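# Place the master-width blank in the vise against stops

## Task

Identify the plain metal blank whose width matches the dark setting master and set it in the vise: resting on the two loose low bars between the jaws (both bars still standing upright at the end), pressed against the fixed jaw (the end block without hoses) and against the work stop (the short rod between the jaws). The setting master and the other blanks must not be left obviously tipped over.

## Robot and tools

ROBOT. A single custom arm with six joints and a two-finger parallel gripper. Its URDF root sits at (0, 0, +0.091) m in the scene frame, quat_wxyz (+0.961, +0.218, +0.172, -0.001), so the base is tilted relative to the table. Upper arm 428 mm, forearm 505 mm, with the forearm axis offset 150 mm from the elbow axis. Joint positions are listed base outward (joint1 to joint6), followed by the measured finger opening in metres.

FRAME. Every position, quaternion, velocity and target is in the scene frame: origin on the table top under the base, +z up, +y to the left when looking along +x. Positions are in metres; orientations are quaternions written w first (qw, qx, qy, qz). The reported pose can be off by a few centimetres, more at long reach.

GRIPPER. The fingers point along the gripper's +z axis and separate along its y axis. end_effector_position (link pinch) is the point between the closed pads, roughly 2 cm short of the fingertips; closing pushes the tips about 10 mm further along +z, mostly while the pads are more than 40 mm apart. Opening is a scale from -1 (closed) to +1 (fully open, 0.084 m). It is an absolute command, not an offset: a 0 means half open, so resend the current value to leave the fingers alone. To hold a part, command an opening well under grip_measured; the lower, the harder the squeeze (about 24 N per pad at most).

ROWS. Every motion argument uses the same 8-number row: x, y, z, qw, qx, qy, qz, opening. The first seven form an absolute gripper pose in the scene frame (metres, unit quaternion); the eighth is the absolute opening on the -1..+1 scale. There is only one arm, so there is one row per step, not one per arm.

execute_actions(actions, cameras). actions is a list of actions; each action is a list of up to 15 rows, one per 1/30 s control step, and a short list repeats its final row to fill 15 steps. Each target must lie within 0.6 m of the gripper's position at the start of that action along every gripper axis, otherwise the action is rejected (and the whole call if the first action fails, or any is malformed). The controller clips each step to 70 mm and 16 degrees from the measured pose, so a far target may need several actions; the result's Hand target shows where the arm is actually heading. Send the wanted quaternion in every row instead of copying a possibly drifted reported one. An empty actions list just returns state and images.

move(target, speed, blend, opening_speed, blocking, cameras). target is one row or a list of up to 15 rows (absolute poses, no 0.6 m check), followed in a straight line from the current Hand target. speed: m/s, 0.002 to 0.5, default 0.25 (rotation up to twice that in rad/s), one value or one per leg. blend: metres of corner rounding for intermediate targets, default 0. opening_speed: opening units per second, at least 0.2. blocking=false returns after about 0.5 s while the move continues; a new move replaces it. The path ignores obstacles, the hand lags and may overshoot speed, and faster contact hits harder. A new opening on a later target is applied only after the arm stops there. The result adds a move: line: done (within 3 mm and 2 degrees), off_target, moving, held or fault, plus limits (paced = pose clipped, held = steps withheld). done does not mean nothing was touched.

wait(seconds): 0 to 10 s with the last command held; a running move continues. stop(): brakes a running move, needing some distance. zoom_image(camera, region): magnifies [x0, y0, x1, y1] pixels (top-left origin, at most 504x504) of the latest image from cam_head_left, cam_head_right, cam_high, cam_low or cam_wrist. show_instructions(): shows the job sheet reference images. clear_fault(): clears a reported torque fault only. read_manual(section): licence texts, no motion. finished_scene(scene): ends the scene with the given scene number; irreversible, and the goal must hold with the robot released.

CAMERAS. Images are 672x504. cameras picks which come back: omitted/null/["all"] for all, [] for none; an unknown name invalidates the call.

RESULT LINES. State gives end_effector_position, end_effector_quat_wxyz and velocities; velocities are dropped when Joint velocities read within noise. Hand target is the pose the arm is steering to; Tool commands is the current finger command; grip_measured is the measured opening on the -1..+1 scale. Joint torques include the arm's own weight, with per-unit offset and noise; positive means toward larger joint angles. Execute_actions results also list positions at some steps. Wrist depth is a 7x7 grid of median distances in mm from the wrist camera (rows top to bottom, separated by /), valid 195 to 3000 mm, - for no value. Lines such as MOTOR HOT, TORQUE FAULT or OVER-TEMPERATURE FAULT warn of trouble.

AVOID. Dropping the blank or releasing it while it moves; fast or hard contact, especially with the loose bars, master and other blanks; pushing far past a contact, since a blocked arm keeps pressing. Any load reaching a joint limit (waist 55.2, shoulder 55.2, elbow 46, forearm roll 24.8, wrist pitch 15, wrist roll 16.6 N m) causes a torque fault and halt. Holding loads, stretching out or pushing at unreachable poses heats motors; at 80 °C the brakes lock for 30 to 60 s. Keep paths away from the base axis, which can flip the shoulder posture. Anything ending off the table fails the task. Occasional small disturbances may nudge objects or tug a held part.

Each tool is called after ">>>" as name(argument=value, ...), one argument or row to a line, values as JSON.

Reference images:

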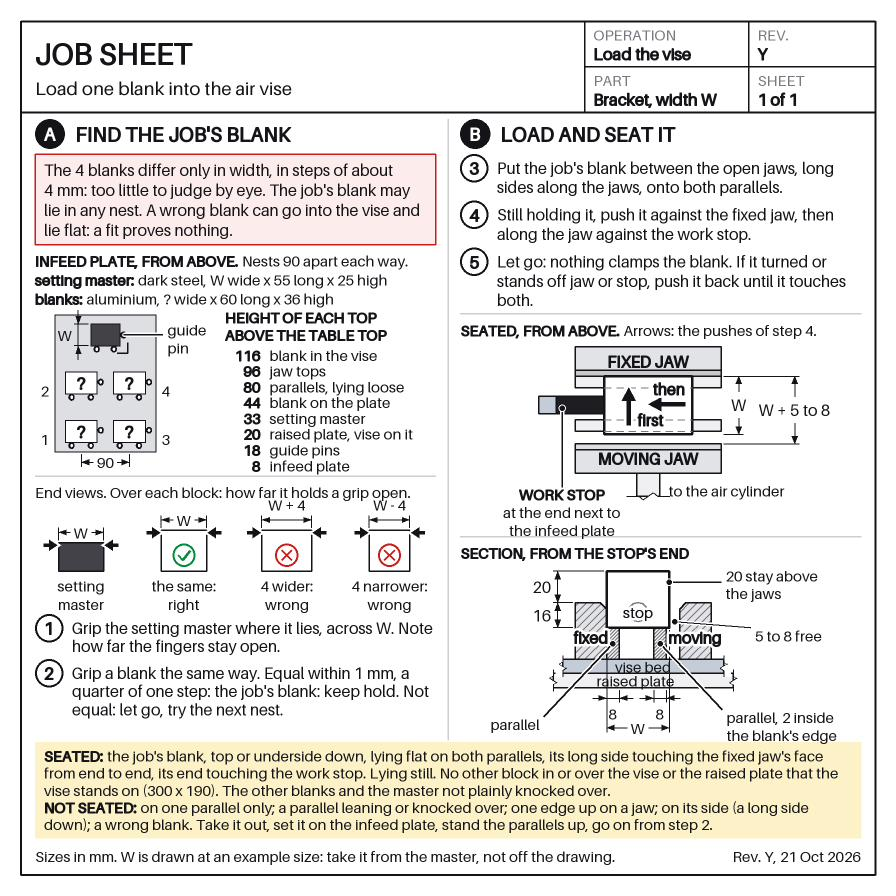

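## Session

>>> execute_actions(
  actions=[],
)

Scene clock: 0.00 s.
end_effector_position=(+0.2762, +0.1545, +0.2006) grip_measured=+1.00 end_effector_quat_wxyz=(-0.402, +0.800, +0.440, -0.068)
Joint positions: [0.509 -0.054 -0.358 0.682 -0.444 -1.139 0.084]
Joint velocities: within noise
Joint torques (N m): no reading
Wrist depth (mm): [2894 2803 2201 1863 1561 1346 1210 / - 2617 2118 1788 1505 1325 1240 / - 2462 2011 1683 1441 1330 342 / 2728 2338 1922 1651 1480 368 337 / 2673 2182 1842 1621 406 365 329 / 2691 2085 1818 456 405 355 319 / 2501 2087 499 442 392 347 312]
Hand target: +0.2762, +0.1545, +0.2006; -0.402, +0.800, +0.440, -0.068
Tool commands: gripper/opening=+1.0

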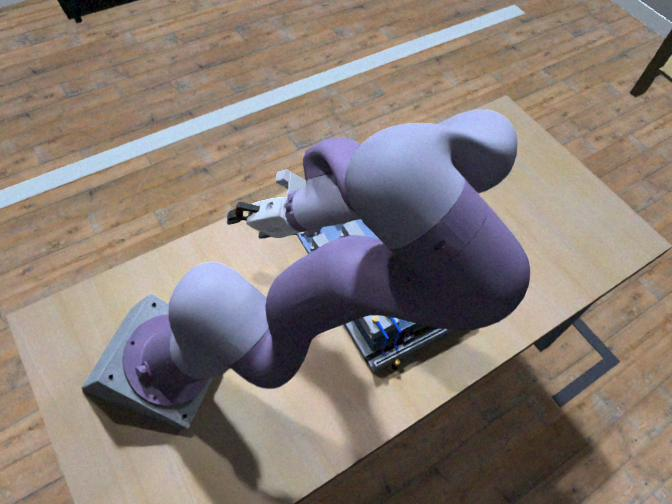

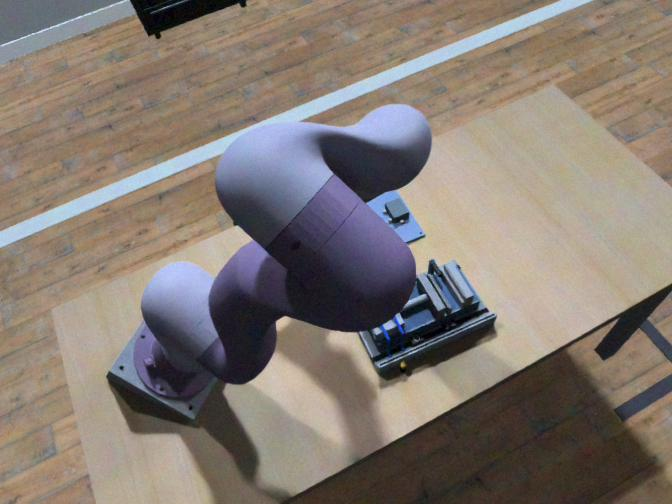

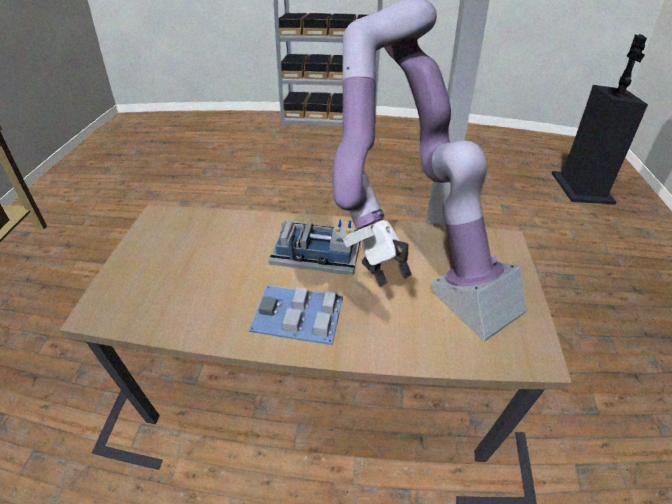

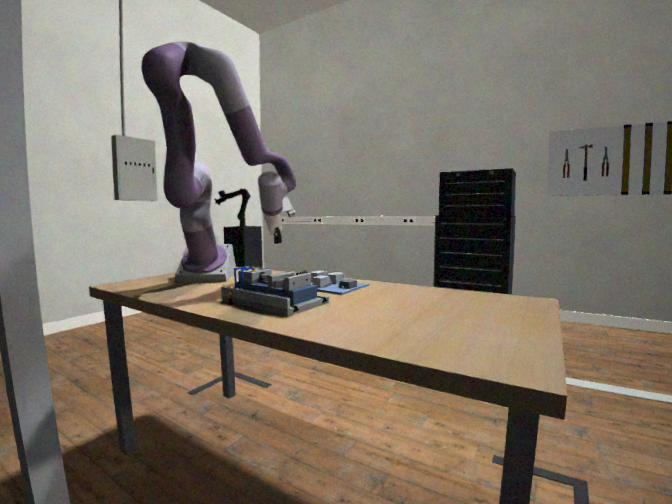

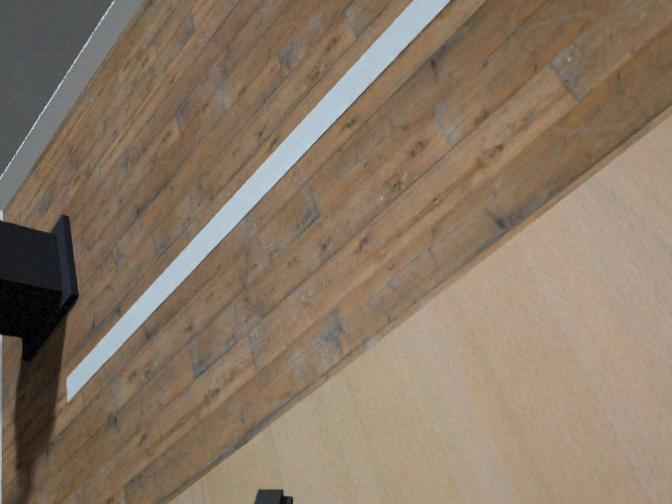

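>>> move(
  target=[0.42, 0.0, 0.42, 0, 1, 0, 0, 1],
  cameras=["cam_wrist","cam_head_right","cam_high"],
)

Scene clock: 11.83 s.
end_effector_position=(+0.4199, +0.0000, +0.4199) grip_measured=+1.00 end_effector_quat_wxyz=(+0.000, +1.000, +0.000, +0.000)
Joint positions: [0.923 0.406 -0.621 -0.576 -1.241 1.171 0.084]
Joint velocities: within noise
Joint torques (N m): [0.59 -3.37 -26.54 0.79 0.2 0.03]
Wrist depth (mm): [549 540 539 548 547 471 461 / 549 539 541 549 550 489 474 / 551 542 541 551 549 489 490 / 553 542 540 552 550 491 490 / 553 552 551 551 531 467 454 / 552 553 552 553 553 552 552 / 553 554 552 553 554 553 553]
Hand target: +0.4200, +0.0000, +0.4200; +0.000, +1.000, +0.000, +0.000
Off the commanded pose: 0.000 m, 0 deg.
move: done
Images, in order (width x height): cam_head_right 672x504, cam_high 672x504, cam_wrist 672x504.

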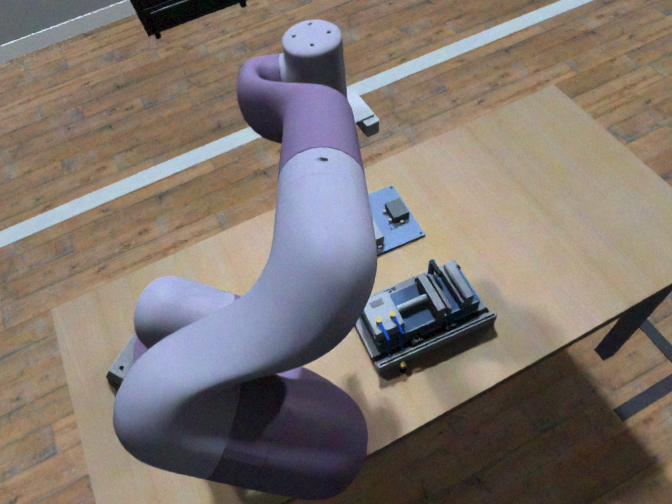

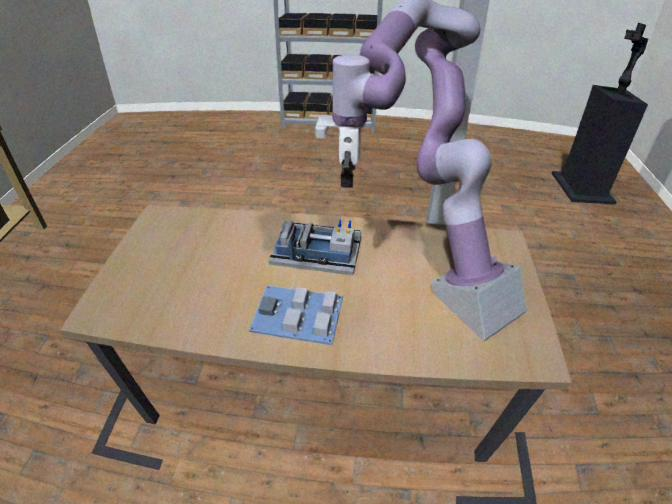

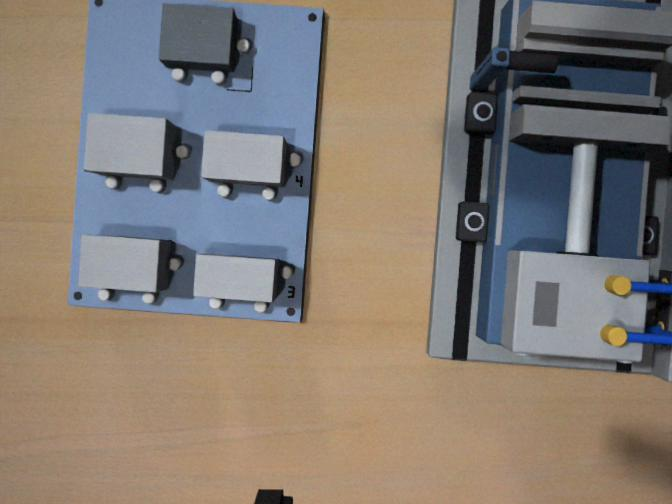

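>>> move(
  target=[0.52, 0.0, 0.42, 0, 1, 0, 0, 1],
  cameras=["cam_wrist"],
)

>>> move(
  target=[0.52, 0.0, 0.30, 0, 1, 0, 0, 1],
  cameras=["cam_wrist"],
)

Scene clock: 29.27 s.
end_effector_position=(+0.5199, +0.0000, +0.4200) grip_measured=+1.00 end_effector_quat_wxyz=(+0.000, +1.000, +0.000, +0.000)
Joint positions: [0.751 0.242 -0.805 -0.613 -1.176 1.028 0.084]
Joint velocities: within noise
Joint torques (N m): [3.07 5.05 -26.17 0.83 0.17 0.05]
Wrist depth (mm): [548 548 550 550 548 549 549 / 549 549 549 549 550 549 548 / 550 542 542 550 549 490 489 / 550 531 541 549 550 485 491 / 552 544 544 552 552 491 491 / 552 508 539 551 545 472 491 / 553 553 554 554 532 458 456]
Hand target: +0.5200, +0.0000, +0.4200; +0.000, +1.000, +0.000, +0.000
Off the commanded pose: 0.000 m, 0 deg.
move: done
Images, in order (width x height): cam_wrist 672x504.

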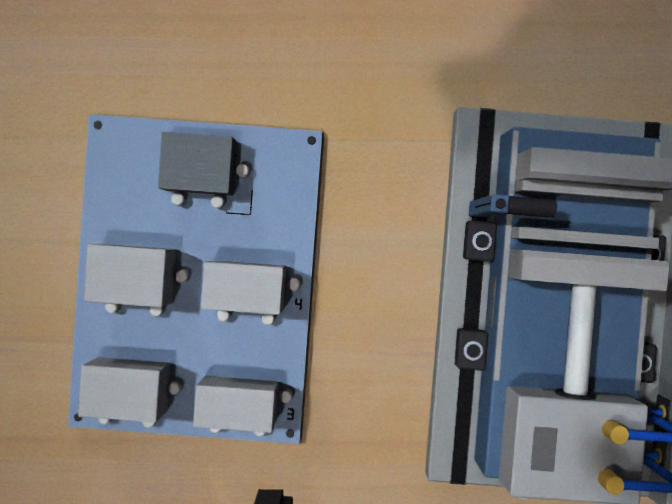

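Scene clock: 30.43 s.
end_effector_position=(+0.5200, +0.0000, +0.3002) grip_measured=+1.00 end_effector_quat_wxyz=(+0.000, +1.000, +0.000, +0.000)
Joint positions: [0.595 0.149 -0.678 -0.728 -0.925 1.072 0.084]
Joint velocities: within noise
Joint torques (N m): [4.87 9.94 -24.03 0.7 0.16 0.04]
Wrist depth (mm): [429 429 428 428 429 429 428 / 421 420 421 429 430 409 370 / 422 412 422 430 431 411 349 / 387 422 423 431 430 396 350 / 424 423 423 431 432 399 371 / 404 424 424 433 433 394 372 / 389 389 399 432 433 412 336]
Hand target: +0.5200, +0.0000, +0.3000; +0.000, +1.000, +0.000, +0.000
Off the commanded pose: 0.000 m, 0 deg.
move: done
Images, in order (width x height): cam_wrist 672x504.

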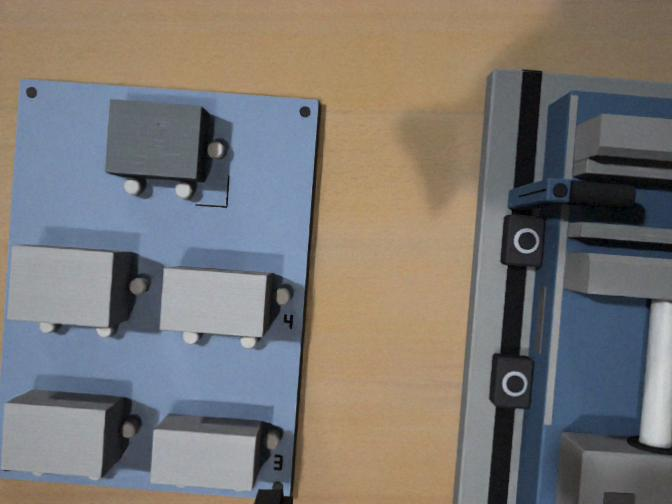

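>>> move(
  target=[
    [0.6446,0.1375,0.25,0,0.7314,0.6820,0,1],
    [0.6446,0.1375,0.08,0,0.7314,0.6820,0,1],
  ],
  blend=0.02,
)

Scene clock: 80.33 s.
end_effector_position=(+0.6447, +0.1375, +0.0802) grip_measured=+1.00 end_effector_quat_wxyz=(+0.000, +0.731, +0.682, +0.000)
Joint positions: [0.467 -0.569 -1.069 -1.033 -0.653 -0.145 0.084]
Joint velocities: within noise
Joint torques (N m): [14.22 31.06 -17.6 0.81 0.25 0.14]
Wrist depth (mm): [210 210 210 209 209 209 209 / 210 210 210 210 210 210 209 / 202 202 202 202 202 202 210 / - - 202 203 202 202 210 / - - 203 203 202 203 211 / - - 203 203 - 203 211 / 204 204 204 203 - 203 211]
Hand target: +0.6446, +0.1375, +0.0800; +0.000, +0.731, +0.682, +0.000
Off the commanded pose: 0.000 m, 0 deg.
move: done

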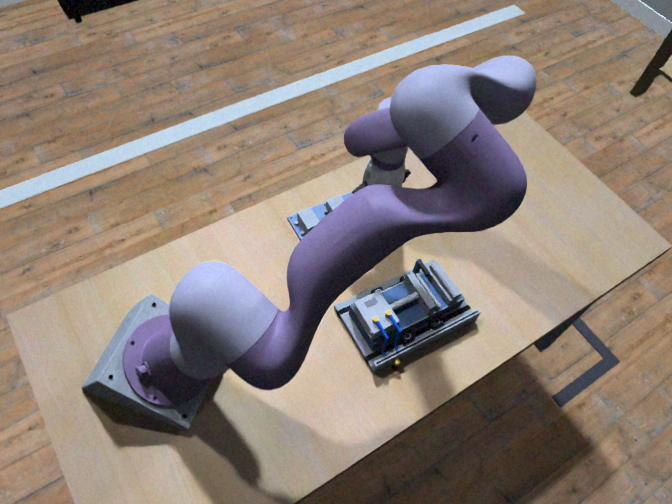

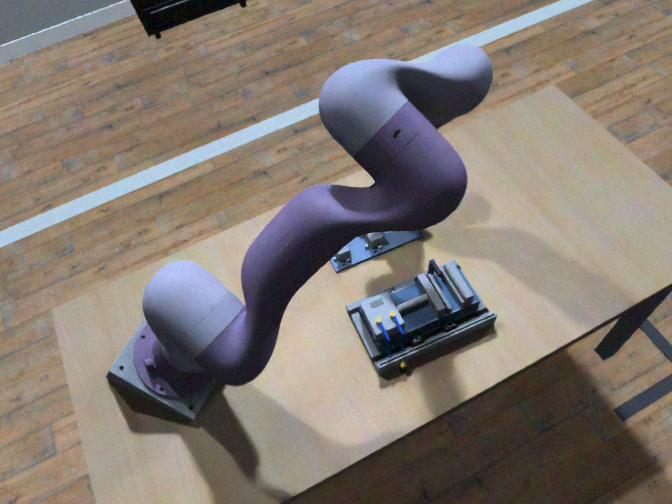

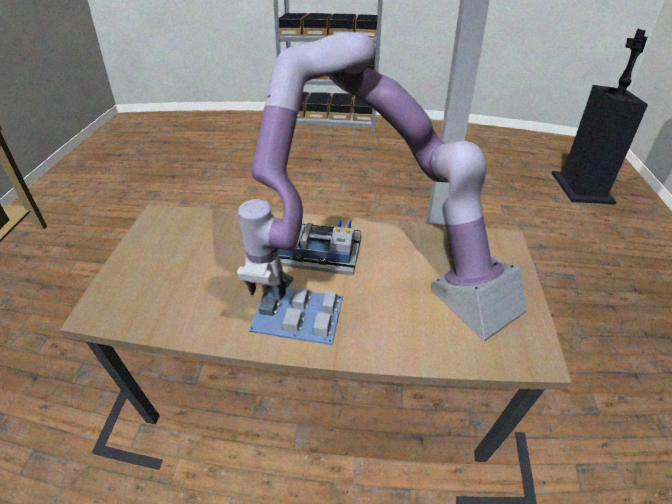

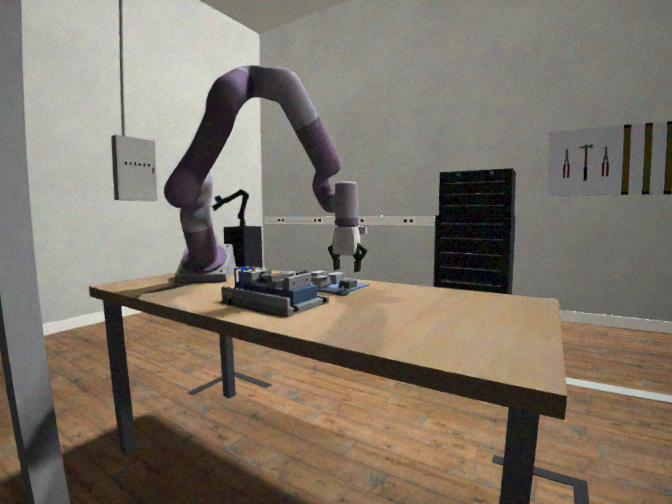

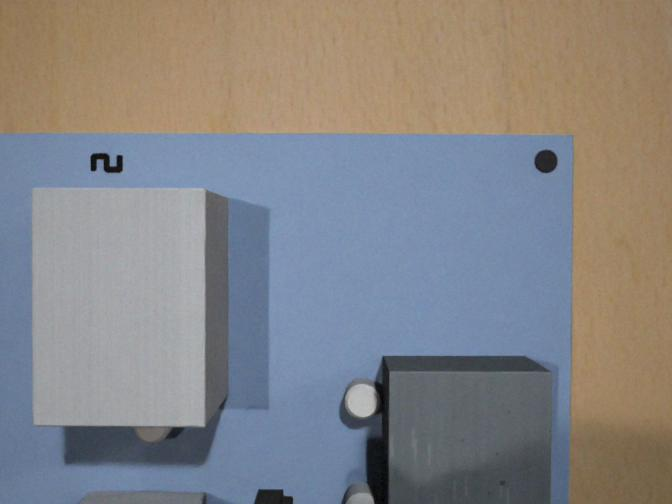

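>>> move(
  target=[
    [0.648,0.141,0.041,0,0.7314,0.6820,0,1],
    [0.648,0.141,0.041,0,0.7314,0.6820,0,-0.5],
  ],
  opening_speed=1.5,
  cameras=["cam_wrist"],
)

>>> move(
  target=[
    [0.648,0.141,0.041,0,0.7314,0.6820,0,1],
    [0.648,0.141,0.1,0,0.7314,0.6820,0,1],
    [0.553,0.104,0.1,0,0.7314,0.6820,0,1],
    [0.553,0.104,0.046,0,0.7314,0.6820,0,1],
    [0.553,0.104,0.046,0,0.7314,0.6820,0,-0.5],
  ],
  opening_speed=1.5,
  blend=[0,0.03,0.03,0,0],
  cameras=["cam_wrist"],
)

>>> move(
  target=[
    [0.553,0.104,0.046,0,0.7314,0.6820,0,1],
    [0.553,0.104,0.1,0,0.7314,0.6820,0,1],
    [0.563,0.1915,0.1,0,0.7314,0.6820,0,1],
    [0.563,0.1915,0.046,0,0.7314,0.6820,0,1],
    [0.563,0.1915,0.046,0,0.7314,0.6820,0,-0.5],
  ],
  opening_speed=1.5,
  blend=[0,0.03,0.03,0,0],
  cameras=["cam_wrist"],
)

Scene clock: 106.60 s.
end_effector_position=(+0.6480, +0.1410, +0.0410) grip_measured=-0.01 end_effector_quat_wxyz=(+0.000, +0.731, +0.682, +0.000)
Joint positions: [0.436 -0.642 -1.098 -1.103 -0.62 -0.093 0.044]
Joint velocities: within noise
Joint torques (N m): [14.42 31.14 -16.47 0.47 0.19 -0.04]
Wrist depth (mm): [- - - - - - - / - - - - - - - / - - - - - - - / - - - - - - - / - - - - - - - / - - - - - - - / - - - - - - -]
Hand target: +0.6480, +0.1410, +0.0410; +0.000, +0.731, +0.682, +0.000
Off the commanded pose: 0.000 m, 0 deg.
move: done
Images, in order (width x height): cam_wrist 672x504.

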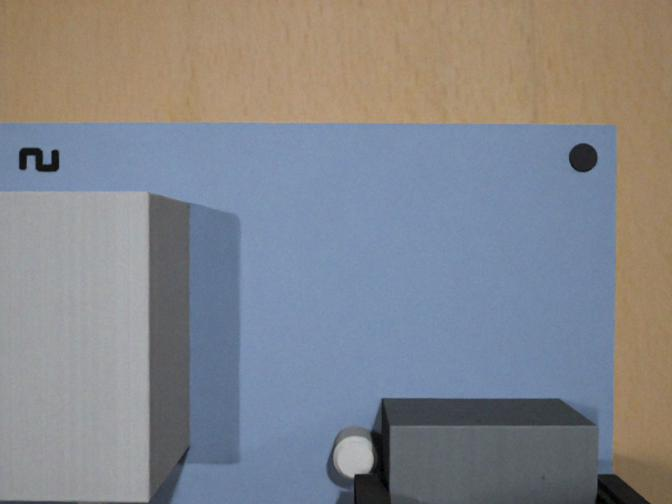

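Scene clock: 110.80 s.
end_effector_position=(+0.5529, +0.1040, +0.0460) grip_measured=-0.19 end_effector_quat_wxyz=(+0.000, +0.731, +0.682, +0.000)
Joint positions: [0.445 -0.507 -0.834 -1.273 -0.575 0.123 0.036]
Joint velocities: within noise
Joint torques (N m): [11.68 26.64 -13.99 0.63 0.15 0.04]
Wrist depth (mm): [- - - - - - - / - - - - - - - / - - - - - - - / - - - - - - - / - - - - - - - / - - - - - - - / - - - - - - -]
Hand target: +0.5530, +0.1040, +0.0460; +0.000, +0.731, +0.682, +0.000
Off the commanded pose: 0.000 m, 0 deg.
move: done; blend cut to 0.0295 m at target 2, 0.027 m at target 3
Images, in order (width x height): cam_wrist 672x504.

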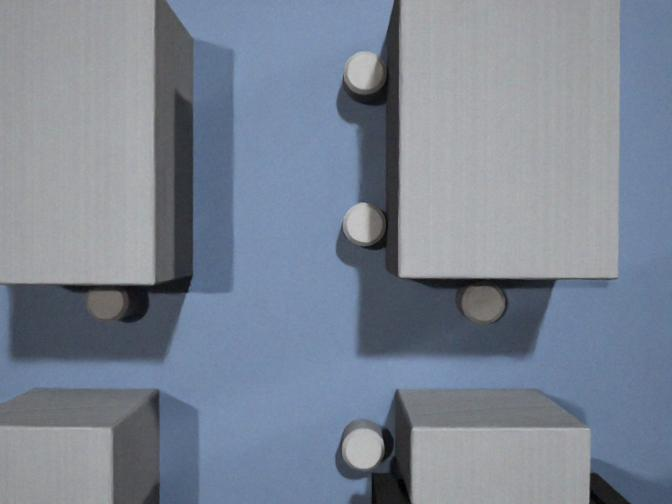

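Scene clock: 114.83 s.
end_effector_position=(+0.5630, +0.1915, +0.0460) grip_measured=-0.01 end_effector_quat_wxyz=(+0.000, +0.731, +0.682, +0.000)
Joint positions: [0.561 -0.652 -0.98 -1.18 -0.61 0.142 0.044]
Joint velocities: within noise
Joint torques (N m): [14.86 30.11 -15.54 0.68 0.21 0.05]
Wrist depth (mm): [- - - - - - - / - - - - - - - / - - - - - - - / - - - - - - - / - - - - - - - / - - - - - - - / - - - - - - -]
Hand target: +0.5630, +0.1915, +0.0460; +0.000, +0.731, +0.682, +0.000
Off the commanded pose: 0.000 m, 0 deg.
move: done; blend cut to 0.027 m at target 2, 0.027 m at target 3
Images, in order (width x height): cam_wrist 672x504.

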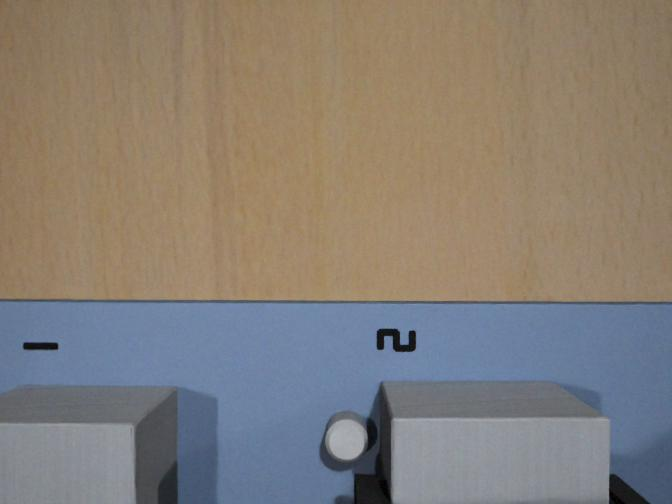

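>>> move(
  target=[
    [0.563,0.1915,0.27,0,0.7314,0.6820,0,-0.7],
    [0.60,-0.21,0.27,0,0.7314,0.6820,0,-0.7],
  ],
  blend=0.04,
  cameras=["cam_wrist"],
)

>>> zoom_image(
  camera="cam_wrist",
  region=[100, 0, 600, 500],
)

Scene clock: 131.90 s.
end_effector_position=(+0.6000, -0.2099, +0.2700) grip_measured=-0.01 end_effector_quat_wxyz=(+0.000, +0.731, +0.682, +0.000)
Joint positions: [0.082 0.232 -0.789 -0.664 -0.804 -1.004 0.044]
Joint velocities: within noise
Joint torques (N m): [2.38 18 -24.97 0.69 0.23 0.05]
Wrist depth (mm): [398 399 399 397 398 398 397 / 399 380 380 379 379 398 397 / 304 340 340 304 320 380 399 / 305 315 341 304 340 380 399 / 292 341 341 305 340 380 400 / 339 352 381 365 382 401 401 / 402 403 - - - - 401]
Hand target: +0.6000, -0.2100, +0.2700; +0.000, +0.731, +0.682, +0.000
Off the commanded pose: 0.000 m, 0 deg.
move: done
Images, in order (width x height): cam_wrist 672x504.

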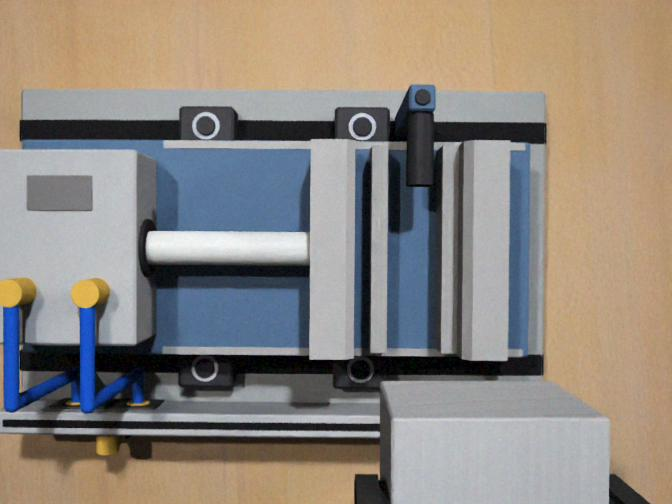

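Scaled by 1.008 from the camera's 672x504 image, which has a finer 960x720 frame.

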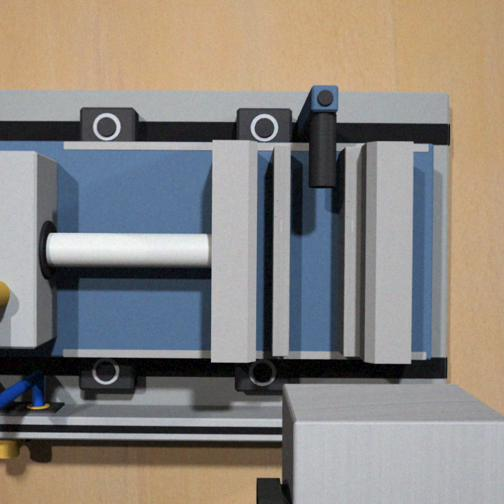

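>>> move(
  target=[0.6055,-0.1596,0.16,0,0.7314,0.6820,0,-0.7],
  cameras=["cam_wrist"],
)

>>> zoom_image(
  camera="cam_wrist",
  region=[250, 104, 650, 504],
)

Scene clock: 157.43 s.
end_effector_position=(+0.6055, -0.1596, +0.1601) grip_measured=-0.01 end_effector_quat_wxyz=(+0.000, +0.731, +0.682, +0.000)
Joint positions: [0.073 0.006 -0.76 -0.871 -0.615 -0.74 0.044]
Joint velocities: within noise
Joint torques (N m): [5.53 23.24 -20.24 0.61 0.2 0.02]
Wrist depth (mm): [289 289 289 289 289 289 288 / 290 290 290 290 289 290 289 / 271 270 270 270 270 270 289 / 231 231 231 230 230 230 290 / 217 231 231 231 231 212 290 / 206 207 207 211 231 - 291 / 217 232 232 - - - 291]
Hand target: +0.6055, -0.1596, +0.1600; +0.000, +0.731, +0.682, +0.000
Off the commanded pose: 0.000 m, 0 deg.
move: done
Images, in order (width x height): cam_wrist 672x504.

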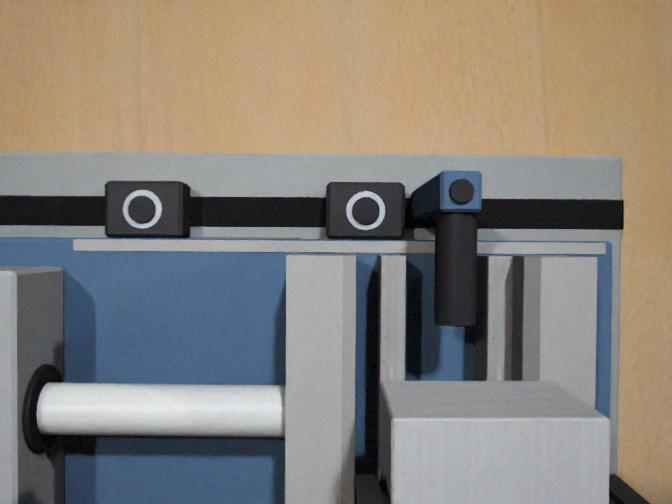

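Scaled by 1.260 from the camera's 672x504 image, which has a finer 960x720 frame.

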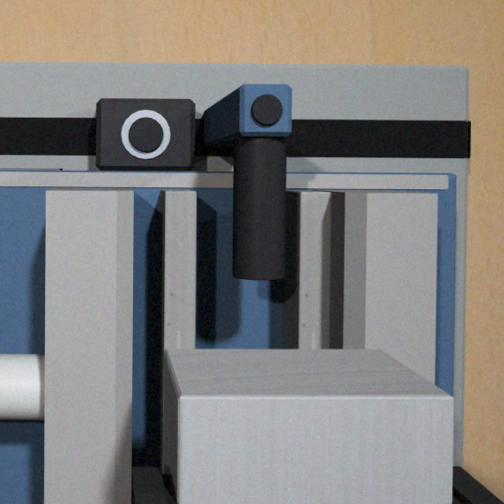

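>>> move(
  target=[
    [0.6045,-0.1595,0.125,0,0.7314,0.6820,0,-0.7],
    [0.6045,-0.1595,0.1175,0,0.7314,0.6820,0,-0.7],
  ],
  speed=[0.12,0.03],
  blend=0.003,
  cameras=["cam_wrist"],
)

>>> move(
  target=[
    [0.6095,-0.1598,0.1177,0,0.7314,0.6820,0,-0.7],
    [0.6104,-0.1468,0.1177,0,0.7314,0.6820,0,-0.7],
  ],
  speed=0.03,
  cameras=["cam_wrist"],
)

Scene clock: 173.10 s.
end_effector_position=(+0.6046, -0.1595, +0.1179) grip_measured=-0.01 end_effector_quat_wxyz=(+0.000, +0.731, +0.682, +0.000)
Joint positions: [0.034 -0.073 -0.761 -0.972 -0.547 -0.655 0.044]
Joint velocities: within noise
Joint torques (N m): [3.73 20.08 -18.6 0.01 1.12 0.04]
Wrist depth (mm): [247 247 247 247 247 247 247 / 248 248 248 247 247 247 247 / 228 228 228 228 - 228 228 / 228 213 228 212 - 228 228 / - - - - - - - / - - - - - - - / - - - - - - -]
Hand target: +0.6045, -0.1595, +0.1175; +0.000, +0.731, +0.682, +0.000
Off the commanded pose: 0.000 m, 0 deg.
move: done
Images, in order (width x height): cam_wrist 672x504.

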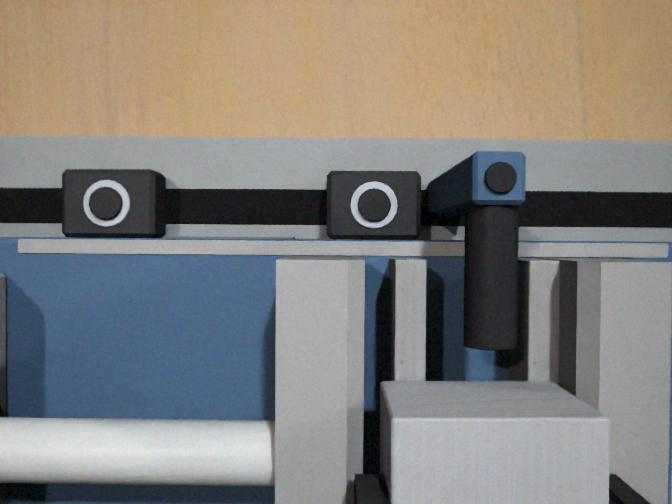

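Scene clock: 174.13 s.
end_effector_position=(+0.6083, -0.1483, +0.1173) grip_measured=-0.01 end_effector_quat_wxyz=(+0.000, +0.731, +0.682, -0.005)
Joint positions: [0.058 -0.094 -0.775 -0.975 -0.565 -0.629 0.044]
Joint velocities: within noise
Joint torques (N m): [14.09 29.28 -38.44 -1.05 10.39 -0.1]
Wrist depth (mm): [247 246 245 245 245 244 244 / 247 247 246 246 245 245 244 / 228 227 227 227 227 245 245 / 228 212 227 210 209 226 225 / - - - - - - - / - - - - - - - / - - - - - - -]
Hand target: +0.6104, -0.1468, +0.1177; +0.000, +0.731, +0.682, +0.000
Off the commanded pose: 0.003 m, 1 deg.
move: done
Images, in order (width x height): cam_wrist 672x504.

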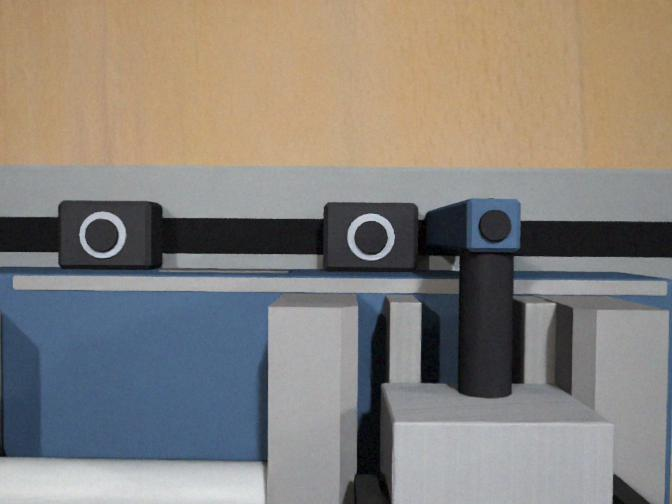

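>>> move(
  target=[
    [0.6086,-0.148,0.1178,0,0.7314,0.6820,0,-0.7],
    [0.6086,-0.148,0.1178,0,0.7314,0.6820,0,0.3],
  ],
  speed=0.03,
  opening_speed=0.8,
  cameras=["cam_wrist"],
)

>>> move(
  target=[0.6005,-0.238,0.27,0,0.7314,0.6820,0,0.3],
  cameras=["cam_wrist"],
)

>>> zoom_image(
  camera="cam_wrist",
  region=[300, 80, 570, 350],
)

Scene clock: 184.23 s.
end_effector_position=(+0.6088, -0.1479, +0.1179) grip_measured=+0.29 end_effector_quat_wxyz=(+0.000, +0.731, +0.682, +0.000)
Joint positions: [0.056 -0.09 -0.772 -0.976 -0.554 -0.63 0.056]
Joint velocities: within noise
Joint torques (N m): [5.9 24.16 -17.62 0.47 0.15 0.06]
Wrist depth (mm): [247 247 247 247 247 247 247 / 248 248 248 247 247 247 247 / 248 228 248 248 248 228 247 / 222 220 228 212 - 228 228 / - - - - - - - / - - - - - - - / - - - - - - -]
Hand target: +0.6086, -0.1480, +0.1178; +0.000, +0.731, +0.682, +0.000
Off the commanded pose: 0.000 m, 0 deg.
move: done
Images, in order (width x height): cam_wrist 672x504.

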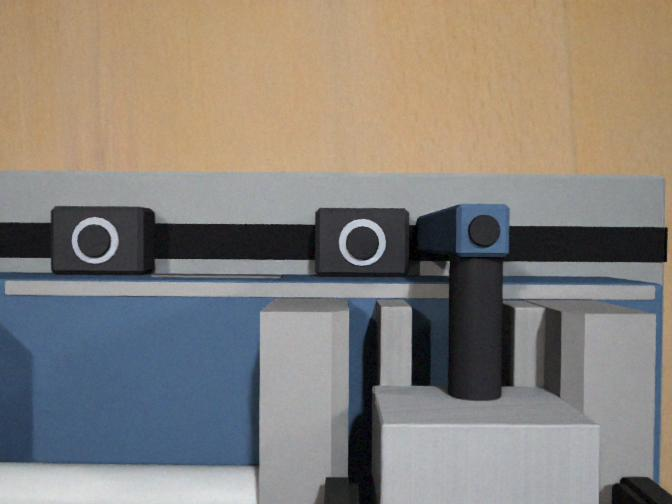

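Scene clock: 185.67 s.
end_effector_position=(+0.6004, -0.2379, +0.2698) grip_measured=+0.29 end_effector_quat_wxyz=(+0.000, +0.731, +0.682, +0.000)
Joint positions: [0.02 0.247 -0.8 -0.639 -0.792 -1.085 0.056]
Joint velocities: within noise
Joint torques (N m): [2.48 18.14 -24.13 0.71 0.17 0]
Wrist depth (mm): [399 379 380 398 397 397 397 / 304 340 339 303 302 397 398 / 304 313 340 303 283 398 399 / 292 340 341 304 303 399 400 / 314 363 366 365 381 399 400 / 403 402 402 401 402 400 400 / 403 403 403 402 403 401 401]
Hand target: +0.6005, -0.2380, +0.2700; +0.000, +0.731, +0.682, +0.000
Off the commanded pose: 0.000 m, 0 deg.
move: done
Images, in order (width x height): cam_wrist 672x504.

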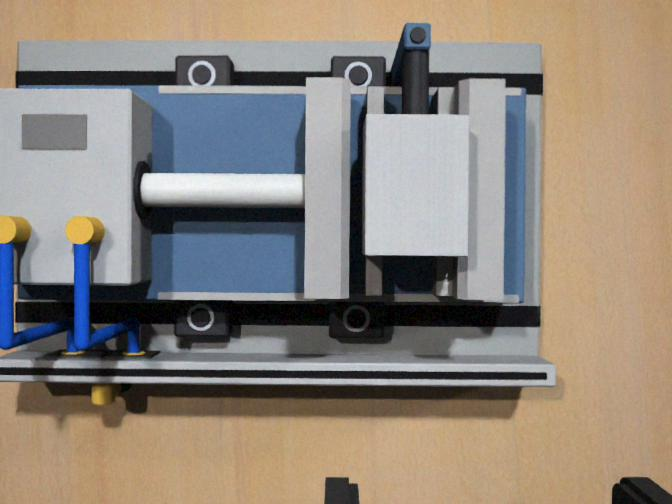

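Scaled by 1.867 from the camera's 672x504 image, which has a finer 960x720 frame.

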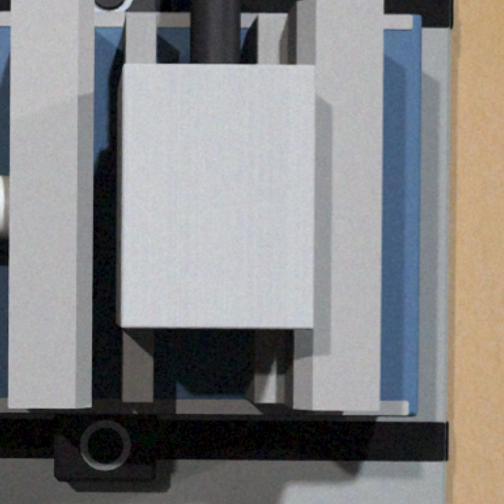

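>>> finished_scene(
  scene=1,
)

The scene is finished: the task was done.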